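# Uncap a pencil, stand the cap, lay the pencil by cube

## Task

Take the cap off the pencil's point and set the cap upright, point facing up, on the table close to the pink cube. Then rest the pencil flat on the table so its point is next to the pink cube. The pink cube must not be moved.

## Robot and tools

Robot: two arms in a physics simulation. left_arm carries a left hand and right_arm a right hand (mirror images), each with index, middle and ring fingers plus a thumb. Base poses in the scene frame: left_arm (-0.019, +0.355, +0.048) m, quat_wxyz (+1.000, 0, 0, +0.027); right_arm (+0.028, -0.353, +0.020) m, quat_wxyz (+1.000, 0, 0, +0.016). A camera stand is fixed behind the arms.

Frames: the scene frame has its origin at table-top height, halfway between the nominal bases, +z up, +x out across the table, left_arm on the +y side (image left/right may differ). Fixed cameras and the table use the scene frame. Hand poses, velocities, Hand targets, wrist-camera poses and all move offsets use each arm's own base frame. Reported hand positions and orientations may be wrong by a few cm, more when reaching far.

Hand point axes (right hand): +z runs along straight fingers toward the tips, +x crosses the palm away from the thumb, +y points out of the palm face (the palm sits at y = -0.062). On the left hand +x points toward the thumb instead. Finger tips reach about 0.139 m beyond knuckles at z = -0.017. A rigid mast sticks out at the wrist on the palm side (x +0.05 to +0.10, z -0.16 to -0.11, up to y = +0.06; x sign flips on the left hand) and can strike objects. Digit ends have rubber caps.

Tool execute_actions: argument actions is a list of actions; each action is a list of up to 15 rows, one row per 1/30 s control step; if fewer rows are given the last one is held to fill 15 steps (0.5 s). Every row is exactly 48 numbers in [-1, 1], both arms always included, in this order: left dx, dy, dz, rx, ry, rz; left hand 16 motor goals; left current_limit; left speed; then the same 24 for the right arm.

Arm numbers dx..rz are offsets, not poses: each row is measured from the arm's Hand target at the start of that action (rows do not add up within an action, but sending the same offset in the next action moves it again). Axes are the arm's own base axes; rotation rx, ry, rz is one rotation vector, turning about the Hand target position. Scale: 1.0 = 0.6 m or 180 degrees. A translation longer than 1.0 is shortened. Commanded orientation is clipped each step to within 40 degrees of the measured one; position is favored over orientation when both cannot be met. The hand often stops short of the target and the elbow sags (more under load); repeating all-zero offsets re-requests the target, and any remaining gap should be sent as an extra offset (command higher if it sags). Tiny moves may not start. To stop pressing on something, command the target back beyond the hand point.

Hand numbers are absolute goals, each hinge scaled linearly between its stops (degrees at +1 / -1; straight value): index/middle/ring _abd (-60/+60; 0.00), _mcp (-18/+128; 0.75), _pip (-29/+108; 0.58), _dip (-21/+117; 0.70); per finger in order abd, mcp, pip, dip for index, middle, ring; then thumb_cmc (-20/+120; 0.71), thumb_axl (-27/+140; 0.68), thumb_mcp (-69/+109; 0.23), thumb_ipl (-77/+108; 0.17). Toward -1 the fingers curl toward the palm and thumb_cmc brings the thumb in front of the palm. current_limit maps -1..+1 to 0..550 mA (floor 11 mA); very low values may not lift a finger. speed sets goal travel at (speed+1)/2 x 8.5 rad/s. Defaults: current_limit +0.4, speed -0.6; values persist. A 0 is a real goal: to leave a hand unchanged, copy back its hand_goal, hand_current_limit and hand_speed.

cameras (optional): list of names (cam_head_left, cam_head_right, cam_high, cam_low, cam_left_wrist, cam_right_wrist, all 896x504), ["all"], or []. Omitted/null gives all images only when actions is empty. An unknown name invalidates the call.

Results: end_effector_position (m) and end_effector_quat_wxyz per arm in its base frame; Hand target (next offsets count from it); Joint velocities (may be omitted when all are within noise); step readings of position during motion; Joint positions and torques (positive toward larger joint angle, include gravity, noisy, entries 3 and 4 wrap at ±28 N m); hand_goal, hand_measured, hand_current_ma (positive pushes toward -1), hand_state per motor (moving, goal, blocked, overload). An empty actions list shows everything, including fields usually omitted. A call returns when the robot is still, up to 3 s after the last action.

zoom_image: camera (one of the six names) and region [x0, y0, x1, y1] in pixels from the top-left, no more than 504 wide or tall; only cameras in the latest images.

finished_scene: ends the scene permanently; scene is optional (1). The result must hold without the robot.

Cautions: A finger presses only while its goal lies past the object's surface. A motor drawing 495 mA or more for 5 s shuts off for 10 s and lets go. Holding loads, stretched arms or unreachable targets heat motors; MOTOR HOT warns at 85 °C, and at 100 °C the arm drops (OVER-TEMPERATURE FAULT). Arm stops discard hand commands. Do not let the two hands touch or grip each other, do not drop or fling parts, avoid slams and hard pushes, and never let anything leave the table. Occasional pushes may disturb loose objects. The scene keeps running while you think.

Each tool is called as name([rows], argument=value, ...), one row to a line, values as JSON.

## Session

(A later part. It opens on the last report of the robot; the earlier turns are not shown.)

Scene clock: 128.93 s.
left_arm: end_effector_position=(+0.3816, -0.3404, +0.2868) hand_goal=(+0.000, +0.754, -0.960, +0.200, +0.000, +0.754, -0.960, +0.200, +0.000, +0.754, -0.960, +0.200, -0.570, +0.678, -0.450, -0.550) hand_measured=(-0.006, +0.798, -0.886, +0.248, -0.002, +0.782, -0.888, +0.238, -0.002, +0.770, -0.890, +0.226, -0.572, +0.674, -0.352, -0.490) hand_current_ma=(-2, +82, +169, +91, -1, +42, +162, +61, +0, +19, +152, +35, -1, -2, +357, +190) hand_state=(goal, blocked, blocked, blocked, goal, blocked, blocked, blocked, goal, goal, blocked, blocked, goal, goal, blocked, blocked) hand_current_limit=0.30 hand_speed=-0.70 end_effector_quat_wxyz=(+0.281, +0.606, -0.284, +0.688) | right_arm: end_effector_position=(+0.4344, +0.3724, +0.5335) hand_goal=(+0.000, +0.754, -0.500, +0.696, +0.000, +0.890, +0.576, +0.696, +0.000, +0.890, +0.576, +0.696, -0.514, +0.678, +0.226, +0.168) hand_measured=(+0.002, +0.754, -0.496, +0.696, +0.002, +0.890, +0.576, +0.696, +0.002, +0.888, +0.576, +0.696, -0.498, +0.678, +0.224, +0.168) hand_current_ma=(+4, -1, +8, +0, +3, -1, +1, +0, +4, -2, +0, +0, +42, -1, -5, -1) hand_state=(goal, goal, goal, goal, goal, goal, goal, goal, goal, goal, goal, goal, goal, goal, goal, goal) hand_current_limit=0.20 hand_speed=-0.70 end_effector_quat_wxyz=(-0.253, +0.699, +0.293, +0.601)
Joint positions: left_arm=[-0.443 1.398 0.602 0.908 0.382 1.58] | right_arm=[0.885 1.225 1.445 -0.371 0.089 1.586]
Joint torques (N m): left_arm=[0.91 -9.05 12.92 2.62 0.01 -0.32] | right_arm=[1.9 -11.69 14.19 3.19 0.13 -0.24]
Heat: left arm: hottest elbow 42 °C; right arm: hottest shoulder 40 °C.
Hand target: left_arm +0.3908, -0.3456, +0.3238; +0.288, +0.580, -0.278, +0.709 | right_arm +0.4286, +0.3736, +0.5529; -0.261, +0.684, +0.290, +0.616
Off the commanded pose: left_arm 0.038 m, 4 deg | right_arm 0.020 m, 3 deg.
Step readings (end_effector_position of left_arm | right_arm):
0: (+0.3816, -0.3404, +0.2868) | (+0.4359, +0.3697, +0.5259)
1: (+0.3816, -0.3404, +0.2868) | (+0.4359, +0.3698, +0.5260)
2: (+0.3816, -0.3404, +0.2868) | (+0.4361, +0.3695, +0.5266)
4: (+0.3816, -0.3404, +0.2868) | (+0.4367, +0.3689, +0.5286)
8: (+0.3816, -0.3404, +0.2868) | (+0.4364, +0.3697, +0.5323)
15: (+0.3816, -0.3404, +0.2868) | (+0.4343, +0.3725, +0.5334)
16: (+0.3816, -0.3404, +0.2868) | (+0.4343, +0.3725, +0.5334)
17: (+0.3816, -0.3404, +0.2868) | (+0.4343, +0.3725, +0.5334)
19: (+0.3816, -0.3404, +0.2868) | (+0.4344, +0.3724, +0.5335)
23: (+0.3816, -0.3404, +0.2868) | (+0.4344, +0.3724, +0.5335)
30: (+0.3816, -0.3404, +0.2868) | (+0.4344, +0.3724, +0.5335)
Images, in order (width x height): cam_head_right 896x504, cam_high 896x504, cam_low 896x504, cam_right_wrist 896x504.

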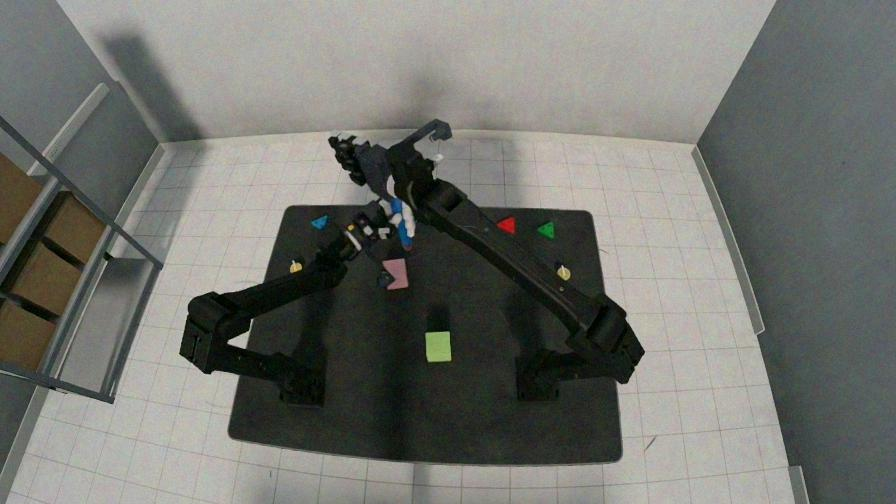

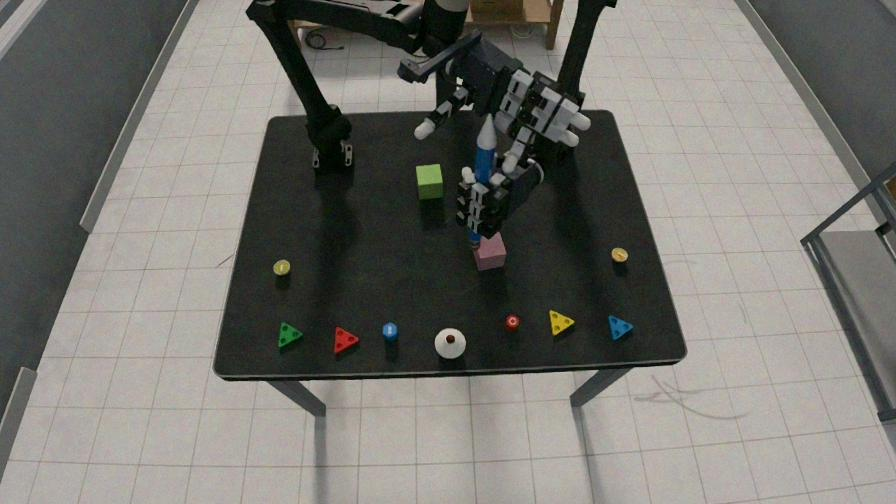

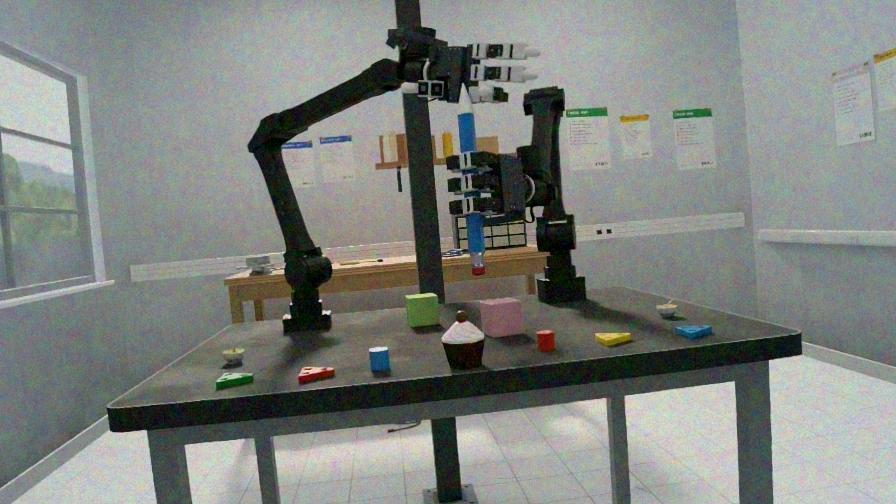

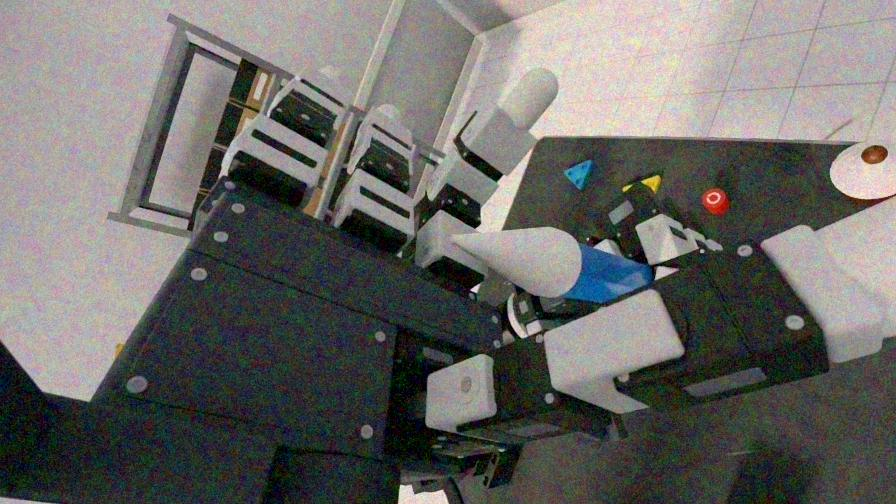

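execute_actions([
  [[0,0,0,0,0,0,0,0.754,-0.96,0.2,0,0.754,-0.96,0.2,0,0.754,-0.96,0.2,-0.571,0.678,-0.45,-0.55,0.3,-0.7,-0.022,-0.006,-0.045,0,0,0,0,0.754,-0.6,0.696,0,0.89,0.576,0.696,0,0.89,0.576,0.696,-0.514,0.678,0.226,0.168,0.2,-0.7]],
], cameras=["cam_low","cam_high","cam_right_wrist"])

zoom_image(camera="cam_low", region=[380, 50, 540, 210])

zoom_image(camera="cam_high", region=[400, 60, 540, 200])

Scene clock: 130.67 s.
left_arm: end_effector_position=(+0.3816, -0.3404, +0.2868) hand_goal=(+0.000, +0.754, -0.960, +0.200, +0.000, +0.754, -0.960, +0.200, +0.000, +0.754, -0.960, +0.200, -0.570, +0.678, -0.450, -0.550) hand_measured=(-0.006, +0.798, -0.886, +0.248, -0.002, +0.782, -0.888, +0.238, -0.002, +0.770, -0.890, +0.226, -0.572, +0.674, -0.352, -0.490) hand_current_ma=(-2, +82, +169, +91, -1, +42, +162, +61, +0, +19, +152, +35, -1, -2, +358, +190) hand_state=(goal, blocked, blocked, blocked, goal, blocked, blocked, blocked, goal, goal, blocked, blocked, goal, goal, blocked, blocked) hand_current_limit=0.30 hand_speed=-0.70 end_effector_quat_wxyz=(+0.281, +0.606, -0.284, +0.688) | right_arm: end_effector_position=(+0.4218, +0.3707, +0.5212) hand_goal=(+0.000, +0.754, -0.600, +0.696, +0.000, +0.890, +0.576, +0.696, +0.000, +0.890, +0.576, +0.696, -0.514, +0.678, +0.226, +0.168) hand_measured=(+0.002, +0.754, -0.596, +0.696, +0.002, +0.890, +0.576, +0.696, +0.002, +0.888, +0.576, +0.696, -0.498, +0.678, +0.224, +0.168) hand_current_ma=(+4, -1, +7, +0, +3, -1, +1, +0, +4, -2, +0, +0, +42, -1, -5, -1) hand_state=(goal, goal, goal, goal, goal, goal, goal, goal, goal, goal, goal, goal, goal, goal, goal, goal) hand_current_limit=0.20 hand_speed=-0.70 end_effector_quat_wxyz=(-0.256, +0.692, +0.290, +0.609)
Joint positions: left_arm=[-0.443 1.398 0.602 0.908 0.382 1.58] | right_arm=[0.907 1.189 1.369 -0.308 0.11 1.586]
Joint torques (N m): left_arm=[1.73 -9.29 12.96 2.67 0.01 -0.3] | right_arm=[1.9 -11.52 11.69 3.21 0.12 -0.22]
Heat: left arm: hottest elbow 42 °C; right arm: hottest shoulder 40 °C.
Hand target: left_arm +0.3908, -0.3456, +0.3238; +0.288, +0.580, -0.278, +0.709 | right_arm +0.4155, +0.3700, +0.5257; -0.261, +0.684, +0.291, +0.616
Off the commanded pose: left_arm 0.038 m, 4 deg | right_arm 0.008 m, 1 deg.
Step readings (end_effector_position of left_arm | right_arm):
0: (+0.3816, -0.3404, +0.2868) | (+0.4344, +0.3724, +0.5335)
1: (+0.3816, -0.3404, +0.2868) | (+0.4344, +0.3724, +0.5336)
2: (+0.3816, -0.3404, +0.2868) | (+0.4341, +0.3724, +0.5337)
4: (+0.3816, -0.3404, +0.2868) | (+0.4327, +0.3713, +0.5327)
8: (+0.3816, -0.3404, +0.2868) | (+0.4244, +0.3691, +0.5235)
15: (+0.3816, -0.3404, +0.2868) | (+0.4216, +0.3707, +0.5209)
Images, in order (width x height): cam_high 896x504, cam_low 896x504, cam_right_wrist 896x504.

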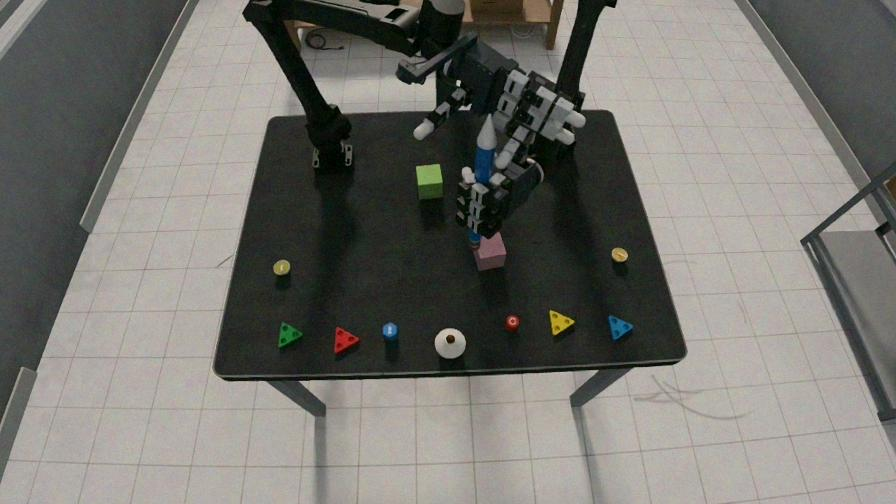

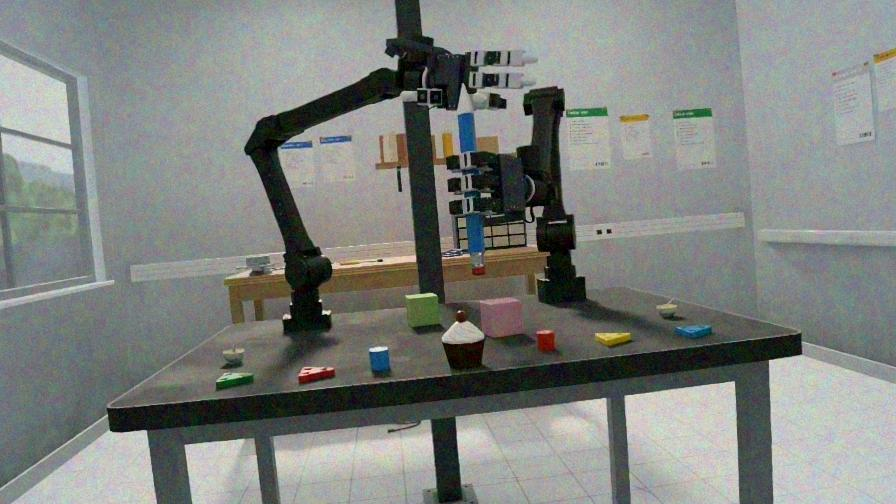

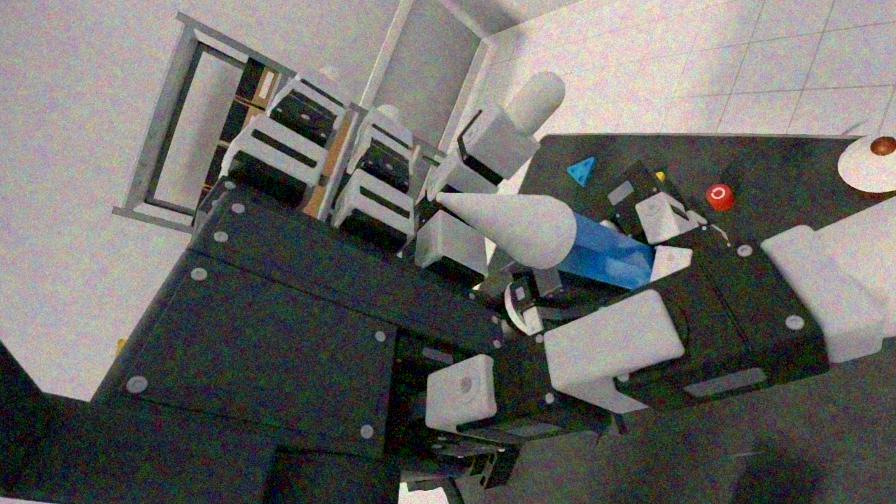

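Scaled by 3.150.

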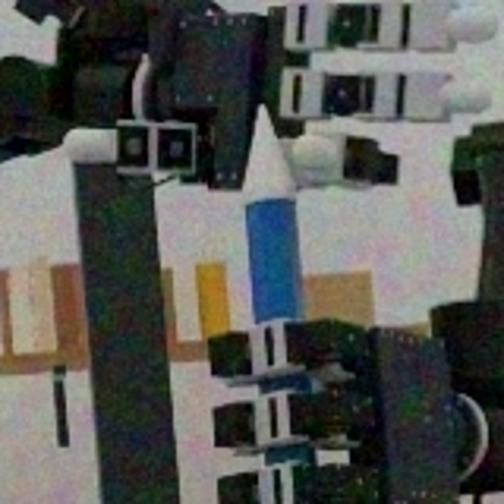

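Scaled by 3.600.

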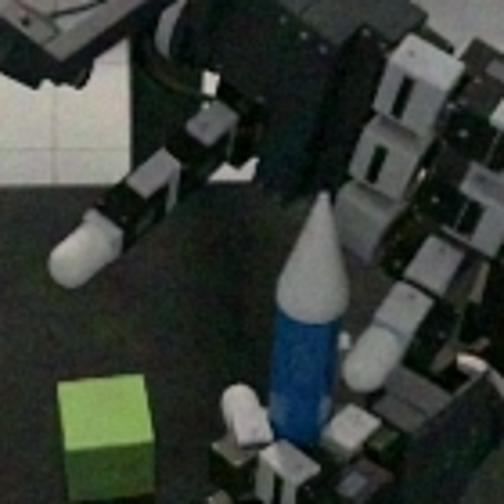

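execute_actions([
  [[0,0,0,0,0,0,0,0.754,-0.96,0.2,0,0.754,-0.96,0.2,0,0.754,-0.96,0.2,-0.571,0.678,-0.45,-0.55,0.3,-0.7,0,0,0,0,0,0,0,0.754,-0.78,0.696,0,0.89,0.576,0.696,0,0.89,0.576,0.696,-0.514,0.678,-0.2,0.1,0.2,-0.7]],
  [[0,0,0,0,0,0,0,0.754,-0.96,0.2,0,0.754,-0.96,0.2,0,0.754,-0.96,0.2,-0.571,0.678,-0.45,-0.55,0.3,-0.7,0,0,0,0,0,0,0,0.754,-0.78,0.696,0,0.89,0.576,0.696,0,0.89,0.576,0.696,-0.514,0.678,-0.337,-0.1,0.2,-0.7]],
], cameras=["cam_low","cam_high","cam_right_wrist"])

zoom_image(camera="cam_low", region=[380, 50, 540, 210])

zoom_image(camera="cam_high", region=[400, 60, 540, 200])

Scene clock: 132.87 s.
left_arm: end_effector_position=(+0.3816, -0.3404, +0.2868) hand_goal=(+0.000, +0.754, -0.960, +0.200, +0.000, +0.754, -0.960, +0.200, +0.000, +0.754, -0.960, +0.200, -0.570, +0.678, -0.450, -0.550) hand_measured=(-0.006, +0.798, -0.886, +0.248, -0.002, +0.782, -0.888, +0.238, -0.002, +0.770, -0.890, +0.226, -0.572, +0.674, -0.352, -0.490) hand_current_ma=(-2, +82, +169, +91, -1, +42, +162, +61, +0, +19, +152, +35, -1, -2, +358, +190) hand_state=(goal, blocked, blocked, blocked, goal, blocked, blocked, blocked, goal, goal, blocked, blocked, goal, goal, blocked, blocked) hand_current_limit=0.30 hand_speed=-0.70 end_effector_quat_wxyz=(+0.281, +0.606, -0.284, +0.688) | right_arm: end_effector_position=(+0.4218, +0.3707, +0.5212) hand_goal=(+0.000, +0.754, -0.780, +0.696, +0.000, +0.890, +0.576, +0.696, +0.000, +0.890, +0.576, +0.696, -0.514, +0.678, -0.336, -0.100) hand_measured=(+0.002, +0.754, -0.776, +0.696, +0.002, +0.890, +0.576, +0.696, +0.002, +0.888, +0.576, +0.696, -0.498, +0.680, -0.334, -0.098) hand_current_ma=(+4, -1, +7, +0, +3, -1, +1, +0, +4, -2, +0, +0, +42, +3, +4, +5) hand_state=(goal, goal, goal, goal, goal, goal, goal, goal, goal, goal, goal, goal, goal, goal, goal, goal) hand_current_limit=0.20 hand_speed=-0.70 end_effector_quat_wxyz=(-0.256, +0.692, +0.290, +0.609)
Joint positions: left_arm=[-0.443 1.398 0.602 0.908 0.382 1.58] | right_arm=[0.907 1.189 1.369 -0.308 0.11 1.586]
Joint torques (N m): left_arm=[1.08 -8.64 12.98 2.59 0.05 -0.36] | right_arm=[2.02 -11.52 11.74 3.29 0.12 -0.21]
Heat: left arm: hottest elbow 43 °C; right arm: hottest shoulder 40 °C.
Hand target: left_arm +0.3908, -0.3456, +0.3238; +0.288, +0.580, -0.278, +0.709 | right_arm +0.4154, +0.3701, +0.5258; -0.261, +0.684, +0.291, +0.616
Off the commanded pose: left_arm 0.038 m, 4 deg | right_arm 0.008 m, 1 deg.
Step readings (end_effector_position of left_arm | right_arm):
0: (+0.3816, -0.3404, +0.2868) | (+0.4218, +0.3707, +0.5212)
1: (+0.3816, -0.3404, +0.2868) | (+0.4218, +0.3707, +0.5212)
2: (+0.3816, -0.3404, +0.2868) | (+0.4218, +0.3707, +0.5212)
4: (+0.3816, -0.3404, +0.2868) | (+0.4218, +0.3707, +0.5212)
8: (+0.3816, -0.3404, +0.2868) | (+0.4218, +0.3707, +0.5212)
15: (+0.3816, -0.3404, +0.2868) | (+0.4218, +0.3707, +0.5212)
16: (+0.3816, -0.3404, +0.2868) | (+0.4218, +0.3707, +0.5212)
17: (+0.3816, -0.3404, +0.2868) | (+0.4218, +0.3707, +0.5212)
19: (+0.3816, -0.3404, +0.2868) | (+0.4218, +0.3707, +0.5212)
23: (+0.3816, -0.3404, +0.2868) | (+0.4218, +0.3707, +0.5212)
30: (+0.3816, -0.3404, +0.2868) | (+0.4218, +0.3707, +0.5212)
Images, in order (width x height): cam_high 896x504, cam_low 896x504, cam_right_wrist 896x504.

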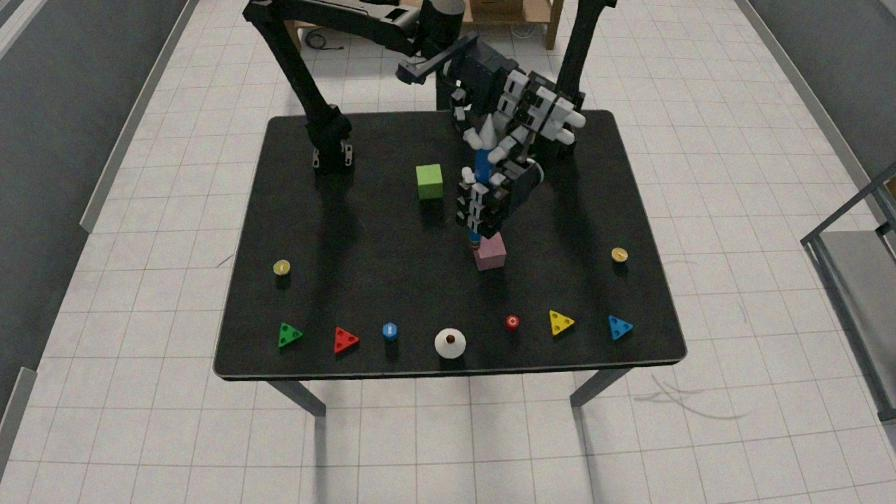

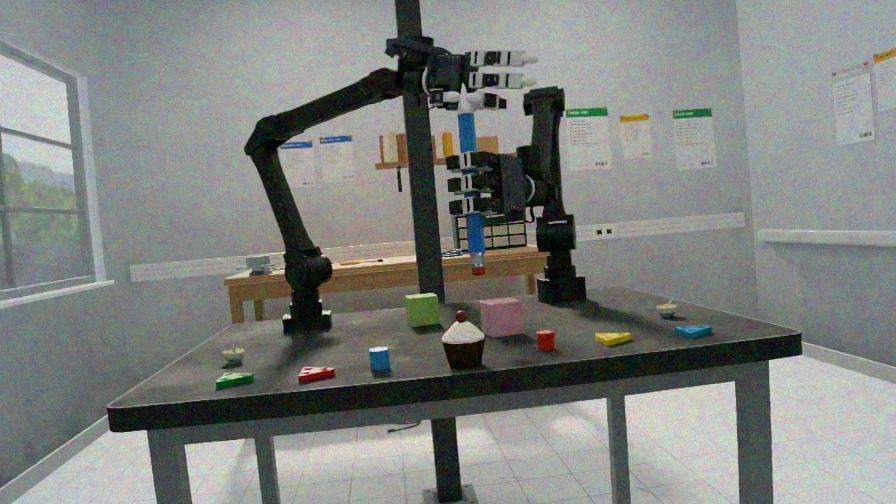

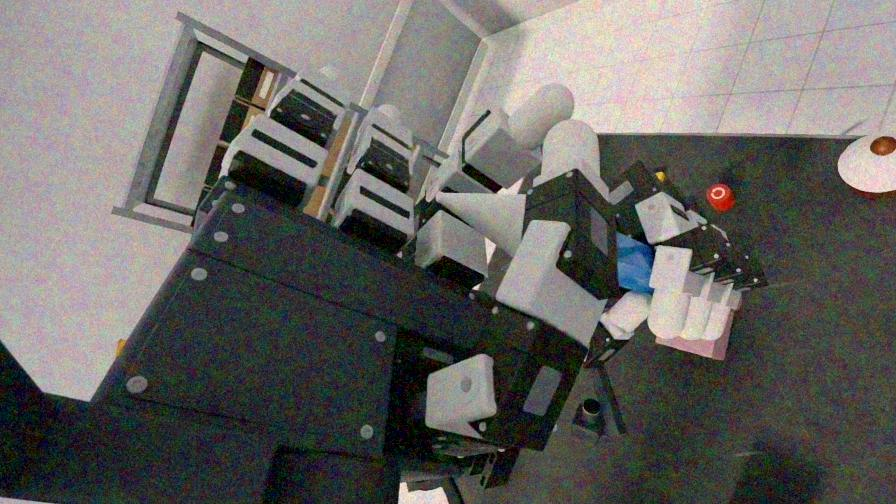

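Scaled by 3.150.

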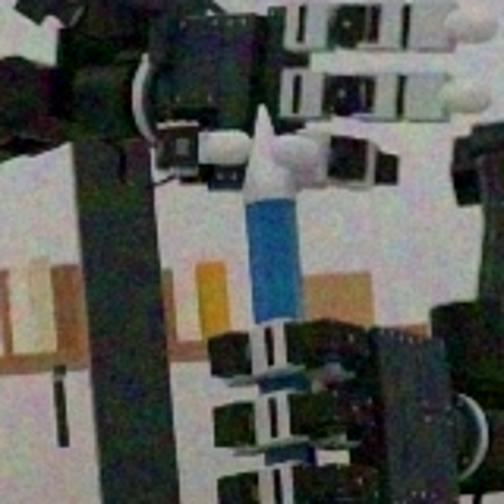

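Scaled by 3.600.

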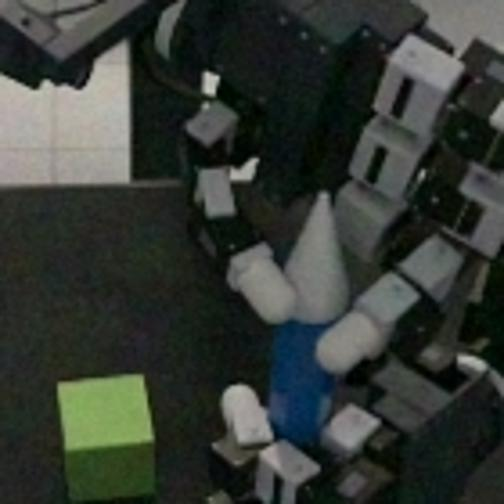

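execute_actions([
  [[0,0,0,0,0,0,0,0.754,-0.96,0.2,0,0.754,-0.96,0.2,0,0.754,-0.96,0.2,-0.571,0.678,-0.45,-0.55,0.3,-0.7,0,0,0,0,0,0,0,0.754,-0.8,0.6,0,0.89,0.576,0.696,0,0.89,0.576,0.696,-0.514,0.678,-0.4,-0.35,0.2,-0.8]],
  [[0,0,0,0,0,0,0,0.754,-0.96,0.2,0,0.754,-0.96,0.2,0,0.754,-0.96,0.2,-0.571,0.678,-0.45,-0.55,0.3,-0.7,0,0,0,0,0,0,0,0.754,-0.82,0.5,0,0.89,0.576,0.696,0,0.89,0.576,0.696,-0.514,0.678,-0.42,-0.5,0.2,-0.8]],
], cameras=["cam_low","cam_high","cam_right_wrist"])

zoom_image(camera="cam_low", region=[380, 50, 540, 210])

zoom_image(camera="cam_high", region=[400, 60, 540, 200])

Scene clock: 135.03 s.
left_arm: end_effector_position=(+0.3795, -0.3408, +0.2876) hand_goal=(+0.000, +0.754, -0.960, +0.200, +0.000, +0.754, -0.960, +0.200, +0.000, +0.754, -0.960, +0.200, -0.570, +0.678, -0.450, -0.550) hand_measured=(-0.004, +0.788, -0.886, +0.236, -0.002, +0.782, -0.888, +0.232, -0.002, +0.780, -0.890, +0.226, -0.576, +0.672, -0.338, -0.508) hand_current_ma=(-2, +58, +169, +55, -1, +42, +162, +50, +0, +38, +152, +34, -3, -4, +357, +110) hand_state=(goal, blocked, blocked, blocked, goal, blocked, blocked, blocked, goal, blocked, blocked, blocked, goal, goal, blocked, blocked) hand_current_limit=0.30 hand_speed=-0.70 end_effector_quat_wxyz=(+0.283, +0.603, -0.288, +0.688) | right_arm: end_effector_position=(+0.4229, +0.3682, +0.5219) hand_goal=(+0.000, +0.754, -0.820, +0.500, +0.000, +0.890, +0.576, +0.696, +0.000, +0.890, +0.576, +0.696, -0.514, +0.678, -0.420, -0.500) hand_measured=(+0.002, +0.754, -0.816, +0.502, +0.002, +0.890, +0.576, +0.696, +0.002, +0.888, +0.576, +0.696, -0.508, +0.680, -0.390, -0.454) hand_current_ma=(+4, -1, +7, +5, +3, -1, +1, +0, +4, -2, +0, +0, +12, +4, +129, +217) hand_state=(goal, goal, goal, goal, goal, goal, goal, goal, goal, goal, goal, goal, goal, goal, blocked, blocked) hand_current_limit=0.20 hand_speed=-0.80 end_effector_quat_wxyz=(-0.250, +0.693, +0.289, +0.611)
Joint positions: left_arm=[-0.443 1.395 0.602 0.908 0.391 1.583] | right_arm=[0.906 1.189 1.369 -0.308 0.121 1.58]
Joint torques (N m): left_arm=[0.38 -8.82 12.89 2.3 -0.32 -0.36] | right_arm=[1.9 -11.63 11.7 3.26 -0.3 -0.15]
Heat: left arm: hottest elbow 43 °C; right arm: hottest elbow 40 °C.
Hand target: left_arm +0.3908, -0.3456, +0.3238; +0.288, +0.580, -0.278, +0.710 | right_arm +0.4154, +0.3701, +0.5258; -0.261, +0.684, +0.291, +0.616
Off the commanded pose: left_arm 0.038 m, 4 deg | right_arm 0.009 m, 2 deg.
Step readings (end_effector_position of left_arm | right_arm):
0: (+0.3816, -0.3404, +0.2868) | (+0.4218, +0.3707, +0.5212)
1: (+0.3816, -0.3404, +0.2868) | (+0.4218, +0.3707, +0.5212)
2: (+0.3816, -0.3404, +0.2868) | (+0.4218, +0.3706, +0.5212)
4: (+0.3816, -0.3404, +0.2868) | (+0.4218, +0.3706, +0.5212)
8: (+0.3816, -0.3404, +0.2868) | (+0.4218, +0.3706, +0.5212)
15: (+0.3811, -0.3405, +0.2867) | (+0.4220, +0.3699, +0.5212)
16: (+0.3810, -0.3406, +0.2867) | (+0.4221, +0.3699, +0.5212)
17: (+0.3809, -0.3406, +0.2867) | (+0.4221, +0.3698, +0.5212)
19: (+0.3806, -0.3407, +0.2867) | (+0.4223, +0.3694, +0.5213)
23: (+0.3800, -0.3408, +0.2870) | (+0.4225, +0.3687, +0.5216)
30: (+0.3795, -0.3408, +0.2876) | (+0.4229, +0.3682, +0.5218)
Images, in order (width x height): cam_high 896x504, cam_low 896x504, cam_right_wrist 896x504.

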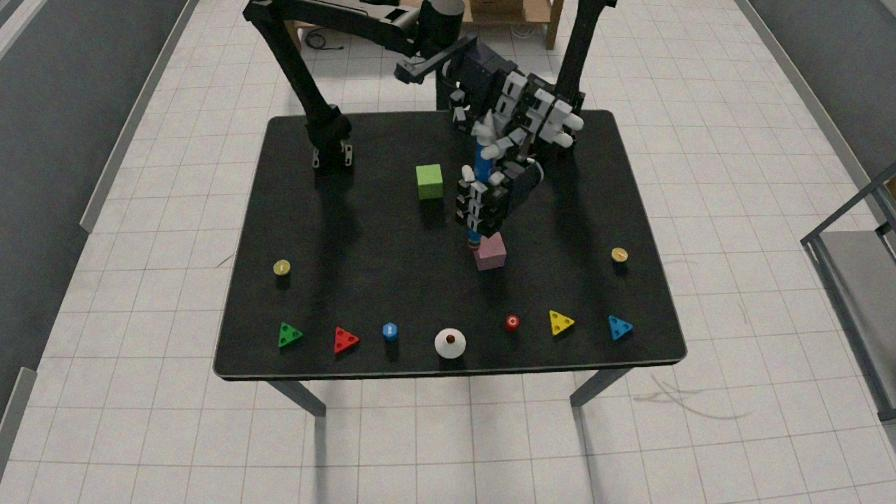

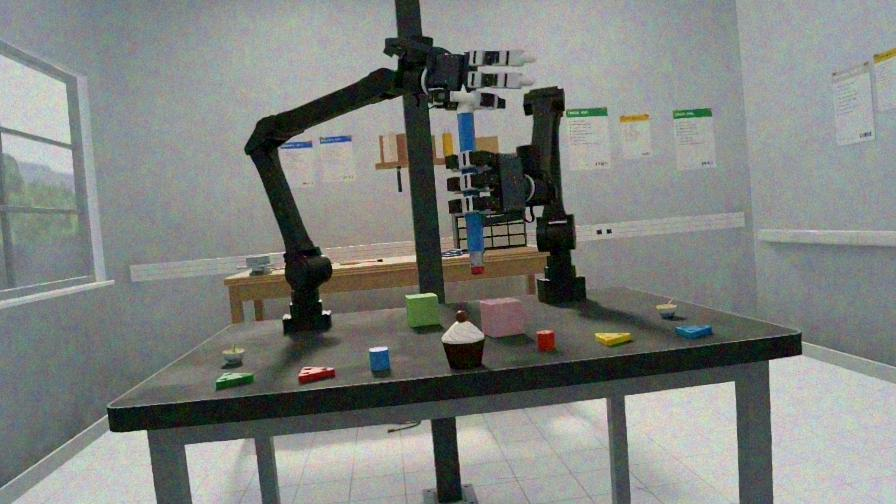

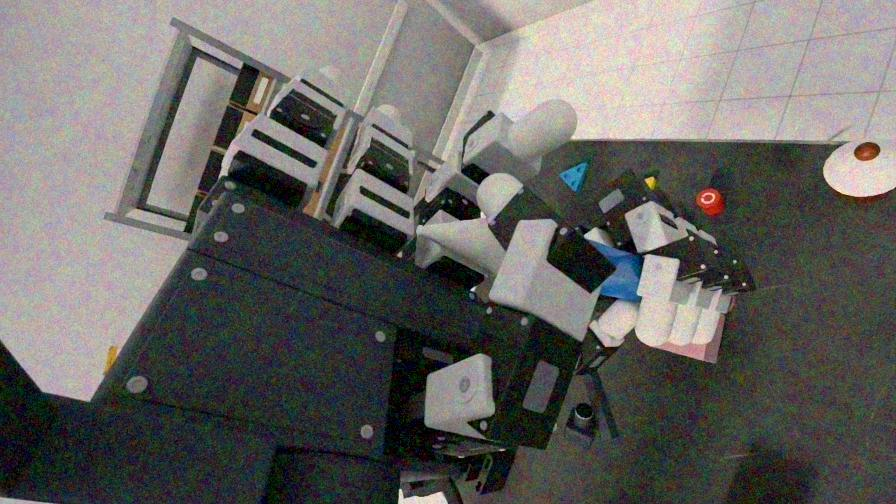

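Scaled by 3.150.

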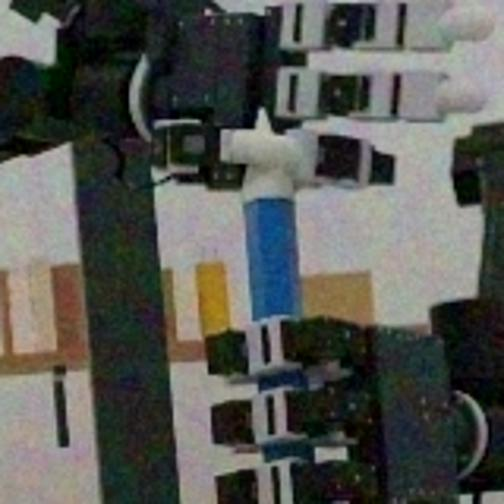

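Scaled by 3.600.

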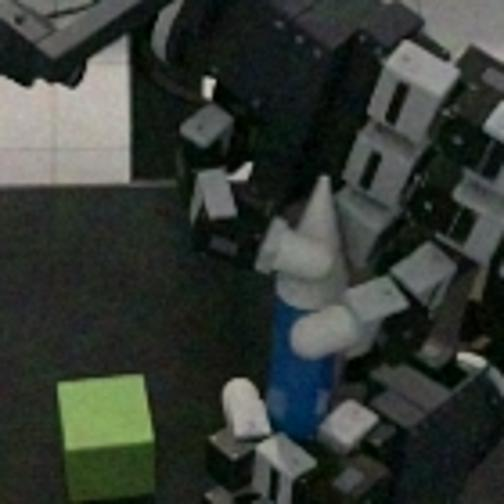

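execute_actions([
  [[0,0,0,0,0,0,0,0.754,-0.98,0.15,0,0.754,-0.98,0.15,0,0.754,-0.98,0.15,-0.571,0.678,-0.5,-0.6,0.5,-0.7,0,0,0,0,0,0,0,0.72,-0.95,0.3,0,0.89,0.576,0.696,0,0.89,0.576,0.696,-0.514,0.678,-0.5,-0.6,0.5,-0.8]],
  [[0,0,0,0,0,0,0,0.754,-0.98,0.15,0,0.754,-0.98,0.15,0,0.754,-0.98,0.15,-0.571,0.678,-0.5,-0.6,0.5,-0.7,0,0,0,0,0,0,0,0.7,-1,0.2,0,0.89,0.576,0.696,0,0.89,0.576,0.696,-0.514,0.678,-0.55,-0.65,0.5,-0.8]],
], cameras=["cam_low","cam_high","cam_right_wrist"])

zoom_image(camera="cam_low", region=[380, 50, 540, 210])

zoom_image(camera="cam_high", region=[400, 60, 540, 200])

Scene clock: 145.90 s.
left_arm: end_effector_position=(+0.3792, -0.3411, +0.2875) hand_goal=(+0.000, +0.754, -0.980, +0.150, +0.000, +0.754, -0.980, +0.150, +0.000, +0.754, -0.980, +0.150, -0.570, +0.678, -0.500, -0.600) hand_measured=(-0.004, +0.788, -0.886, +0.196, -0.002, +0.782, -0.888, +0.196, -0.002, +0.780, -0.890, +0.194, -0.576, +0.672, -0.328, -0.532) hand_current_ma=(-2, +55, +242, +84, -1, +42, +234, +83, +0, +38, +223, +78, -4, -5, +413, +236) hand_state=(goal, blocked, blocked, blocked, goal, blocked, blocked, blocked, goal, blocked, blocked, blocked, goal, goal, blocked, blocked) hand_current_limit=0.50 hand_speed=-0.70 end_effector_quat_wxyz=(+0.282, +0.603, -0.289, +0.688) | right_arm: end_effector_position=(+0.4229, +0.3682, +0.5219) hand_goal=(+0.000, +0.700, -1.000, +0.200, +0.000, +0.890, +0.576, +0.696, +0.000, +0.890, +0.576, +0.696, -0.514, +0.678, -0.550, -0.650) hand_measured=(+0.002, +0.718, -0.954, +0.248, +0.002, +0.890, +0.576, +0.696, +0.002, +0.888, +0.576, +0.696, -0.514, +0.680, -0.390, -0.482) hand_current_ma=(+4, +53, +154, +164, +3, -1, +1, +0, +4, -2, +0, +0, +0, +5, +413, +413) hand_state=(goal, goal, blocked, blocked, goal, goal, goal, goal, goal, goal, goal, goal, goal, goal, blocked, blocked) hand_current_limit=0.50 hand_speed=-0.80 end_effector_quat_wxyz=(-0.250, +0.693, +0.289, +0.611)
Joint positions: left_arm=[-0.443 1.395 0.602 0.908 0.391 1.584] | right_arm=[0.906 1.189 1.369 -0.308 0.121 1.58]
Joint torques (N m): left_arm=[0.32 -9.29 13 2.41 -0.33 -0.39] | right_arm=[1.85 -11.4 11.73 3.22 -0.31 -0.15]
Heat: left arm: hottest elbow 44 °C; right arm: hottest elbow 40 °C.
Hand target: left_arm +0.3907, -0.3457, +0.3238; +0.288, +0.580, -0.278, +0.709 | right_arm +0.4154, +0.3701, +0.5258; -0.261, +0.684, +0.291, +0.616
Off the commanded pose: left_arm 0.038 m, 4 deg | right_arm 0.009 m, 2 deg.
Step readings (end_effector_position of left_arm | right_arm):
0: (+0.3795, -0.3408, +0.2876) | (+0.4229, +0.3682, +0.5219)
1: (+0.3795, -0.3408, +0.2876) | (+0.4229, +0.3682, +0.5219)
2: (+0.3795, -0.3408, +0.2876) | (+0.4229, +0.3682, +0.5219)
4: (+0.3793, -0.3410, +0.2875) | (+0.4229, +0.3682, +0.5219)
8: (+0.3792, -0.3411, +0.2875) | (+0.4229, +0.3682, +0.5219)
15: (+0.3792, -0.3411, +0.2875) | (+0.4229, +0.3682, +0.5219)
16: (+0.3792, -0.3411, +0.2875) | (+0.4229, +0.3682, +0.5219)
17: (+0.3792, -0.3411, +0.2875) | (+0.4229, +0.3682, +0.5219)
19: (+0.3792, -0.3411, +0.2875) | (+0.4229, +0.3682, +0.5219)
23: (+0.3792, -0.3411, +0.2875) | (+0.4229, +0.3682, +0.5219)
30: (+0.3792, -0.3411, +0.2875) | (+0.4229, +0.3682, +0.5219)
Images, in order (width x height): cam_high 896x504, cam_low 896x504, cam_right_wrist 896x504.

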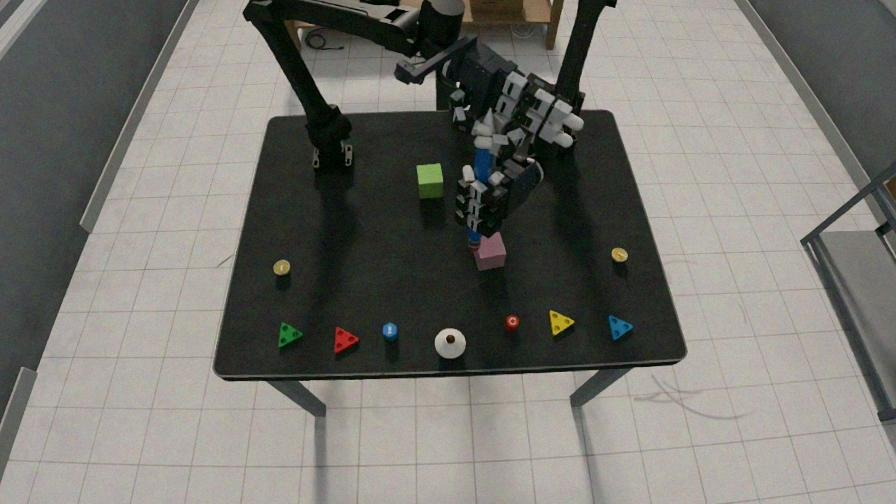

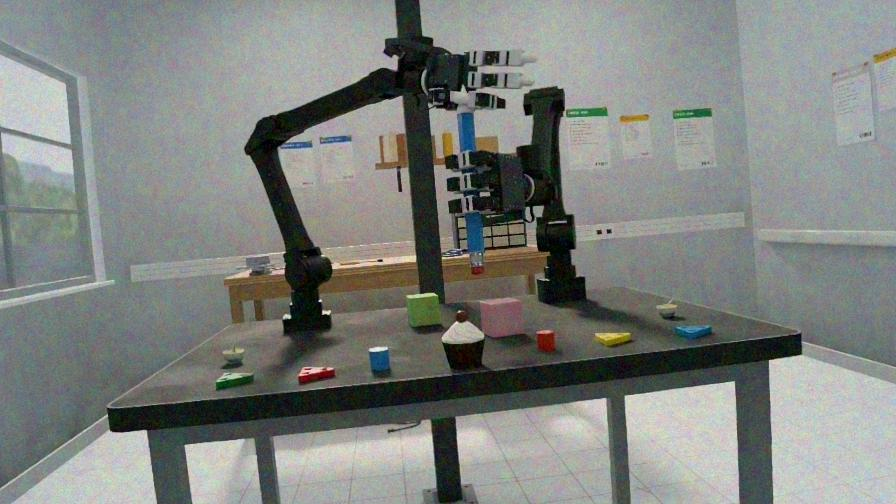

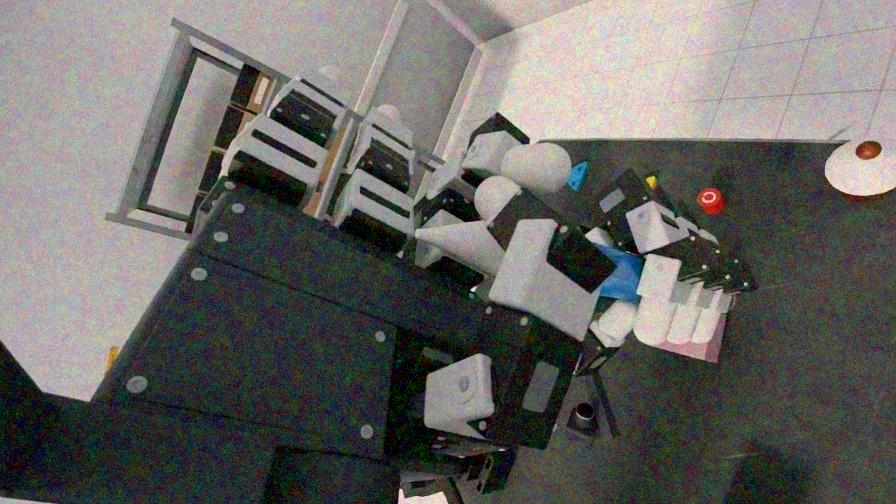

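Scaled by 3.150.

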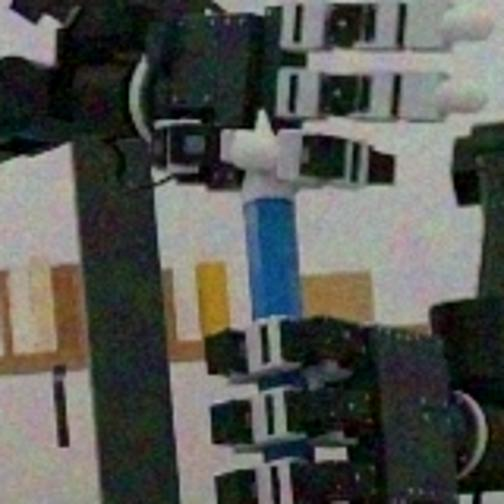

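Scaled by 3.600.

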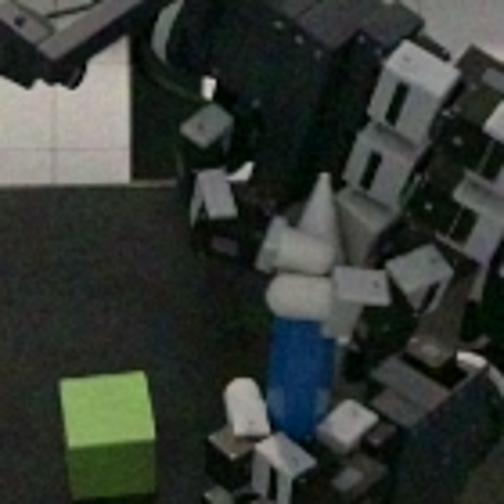

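execute_actions([
  [[0,0,0,0,0,0,0,0.754,-0.98,0.15,0,0.754,-0.98,0.15,0,0.754,-0.98,0.15,-0.571,0.678,-0.5,-0.6,0.5,-0.7,0,0,0.05,0,0,0,0,0.7,-1,0.2,0,0.89,0.576,0.696,0,0.89,0.576,0.696,-0.514,0.678,-0.55,-0.65,0.5,-0.8]],
  [[0,0,0,0,0,0,0,0.754,-0.98,0.15,0,0.754,-0.98,0.15,0,0.754,-0.98,0.15,-0.571,0.678,-0.5,-0.6,0.5,-0.7,0,0,0.05,0,0,0,0,0.7,-1,0.2,0,0.89,0.576,0.696,0,0.89,0.576,0.696,-0.514,0.678,-0.55,-0.65,0.5,-0.8]],
], cameras=["cam_low","cam_high","cam_right_wrist"])

zoom_image(camera="cam_low", region=[380, 50, 540, 210])

zoom_image(camera="cam_high", region=[400, 60, 540, 200])

Scene clock: 148.00 s.
left_arm: end_effector_position=(+0.3780, -0.3454, +0.2966) hand_goal=(+0.000, +0.754, -0.980, +0.150, +0.000, +0.754, -0.980, +0.150, +0.000, +0.754, -0.980, +0.150, -0.570, +0.678, -0.500, -0.600) hand_measured=(-0.004, +0.786, -0.886, +0.196, -0.002, +0.782, -0.888, +0.196, -0.002, +0.782, -0.890, +0.194, -0.576, +0.672, -0.328, -0.532) hand_current_ma=(-1, +53, +242, +83, -1, +42, +234, +83, +0, +40, +223, +78, -4, -5, +413, +235) hand_state=(goal, blocked, blocked, blocked, goal, blocked, blocked, blocked, goal, blocked, blocked, blocked, goal, goal, blocked, blocked) hand_current_limit=0.50 hand_speed=-0.70 end_effector_quat_wxyz=(+0.282, +0.592, -0.295, +0.695) | right_arm: end_effector_position=(+0.4189, +0.3643, +0.5321) hand_goal=(+0.000, +0.700, -1.000, +0.200, +0.000, +0.890, +0.576, +0.696, +0.000, +0.890, +0.576, +0.696, -0.514, +0.678, -0.550, -0.650) hand_measured=(+0.006, +0.718, -0.954, +0.234, +0.002, +0.890, +0.576, +0.696, +0.002, +0.888, +0.576, +0.696, -0.516, +0.680, -0.390, -0.492) hand_current_ma=(+10, +53, +154, +109, +3, -1, +1, +0, +4, -2, +0, +0, -2, +5, +413, +412) hand_state=(goal, goal, blocked, blocked, goal, goal, goal, goal, goal, goal, goal, goal, goal, goal, blocked, blocked) hand_current_limit=0.50 hand_speed=-0.80 end_effector_quat_wxyz=(-0.242, +0.709, +0.299, +0.591)
Joint positions: left_arm=[-0.451 1.388 0.617 0.908 0.393 1.597] | right_arm=[0.906 1.195 1.437 -0.428 0.117 1.582]
Joint torques (N m): left_arm=[2.02 -7.82 12.3 2.48 -0.42 -0.53] | right_arm=[2.02 -9.76 21.42 2.15 -0.11 -0.17]
Heat: left arm: hottest elbow 44 °C; right arm: hottest elbow 40 °C.
Hand target: left_arm +0.3908, -0.3457, +0.3239; +0.288, +0.580, -0.278, +0.710 | right_arm +0.4154, +0.3699, +0.5859; -0.261, +0.684, +0.290, +0.616
Off the commanded pose: left_arm 0.030 m, 3 deg | right_arm 0.054 m, 5 deg.
Step readings (end_effector_position of left_arm | right_arm):
0: (+0.3792, -0.3411, +0.2875) | (+0.4229, +0.3682, +0.5219)
1: (+0.3792, -0.3411, +0.2875) | (+0.4229, +0.3682, +0.5219)
2: (+0.3792, -0.3411, +0.2875) | (+0.4229, +0.3682, +0.5219)
4: (+0.3792, -0.3411, +0.2873) | (+0.4228, +0.3680, +0.5206)
8: (+0.3788, -0.3417, +0.2869) | (+0.4222, +0.3674, +0.5190)
15: (+0.3785, -0.3420, +0.2867) | (+0.4218, +0.3668, +0.5194)
16: (+0.3785, -0.3420, +0.2867) | (+0.4218, +0.3668, +0.5198)
17: (+0.3783, -0.3421, +0.2866) | (+0.4214, +0.3664, +0.5208)
19: (+0.3778, -0.3427, +0.2870) | (+0.4204, +0.3655, +0.5228)
23: (+0.3770, -0.3449, +0.2919) | (+0.4190, +0.3641, +0.5275)
30: (+0.3780, -0.3454, +0.2966) | (+0.4188, +0.3641, +0.5323)
Images, in order (width x height): cam_high 896x504, cam_low 896x504, cam_right_wrist 896x504.

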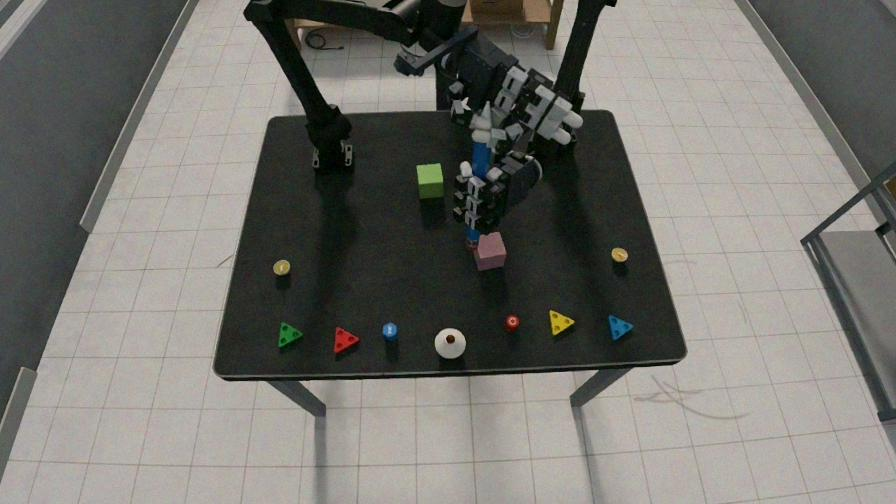

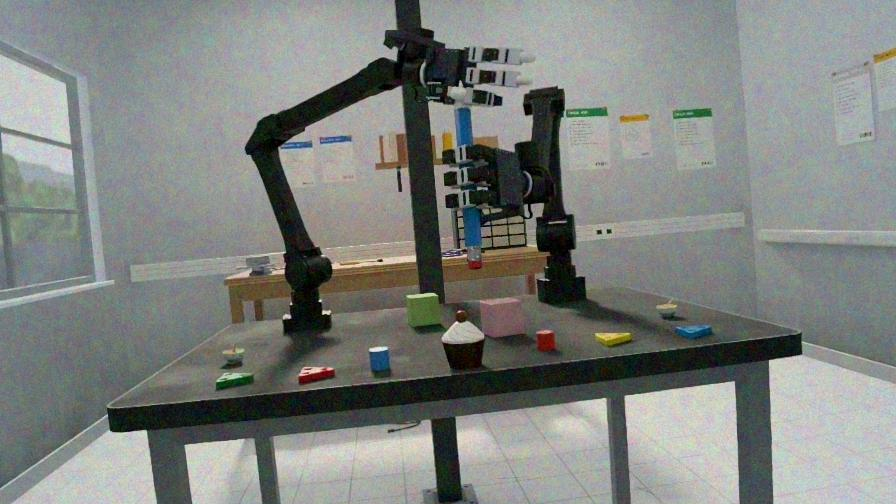

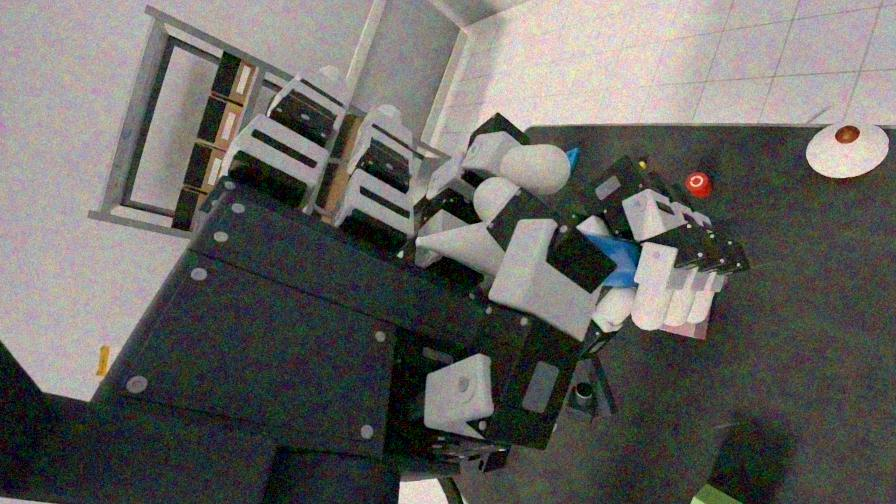

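Scaled by 3.150.

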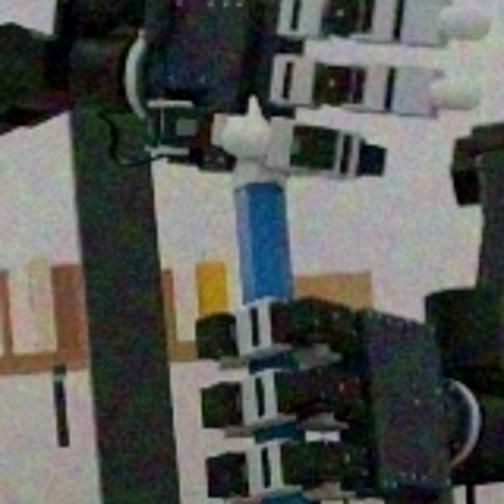

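Scaled by 3.600.

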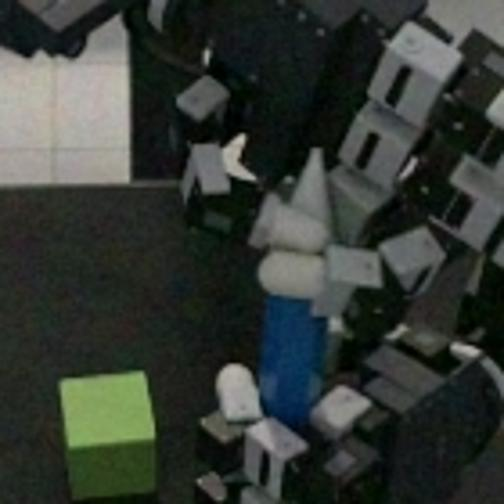

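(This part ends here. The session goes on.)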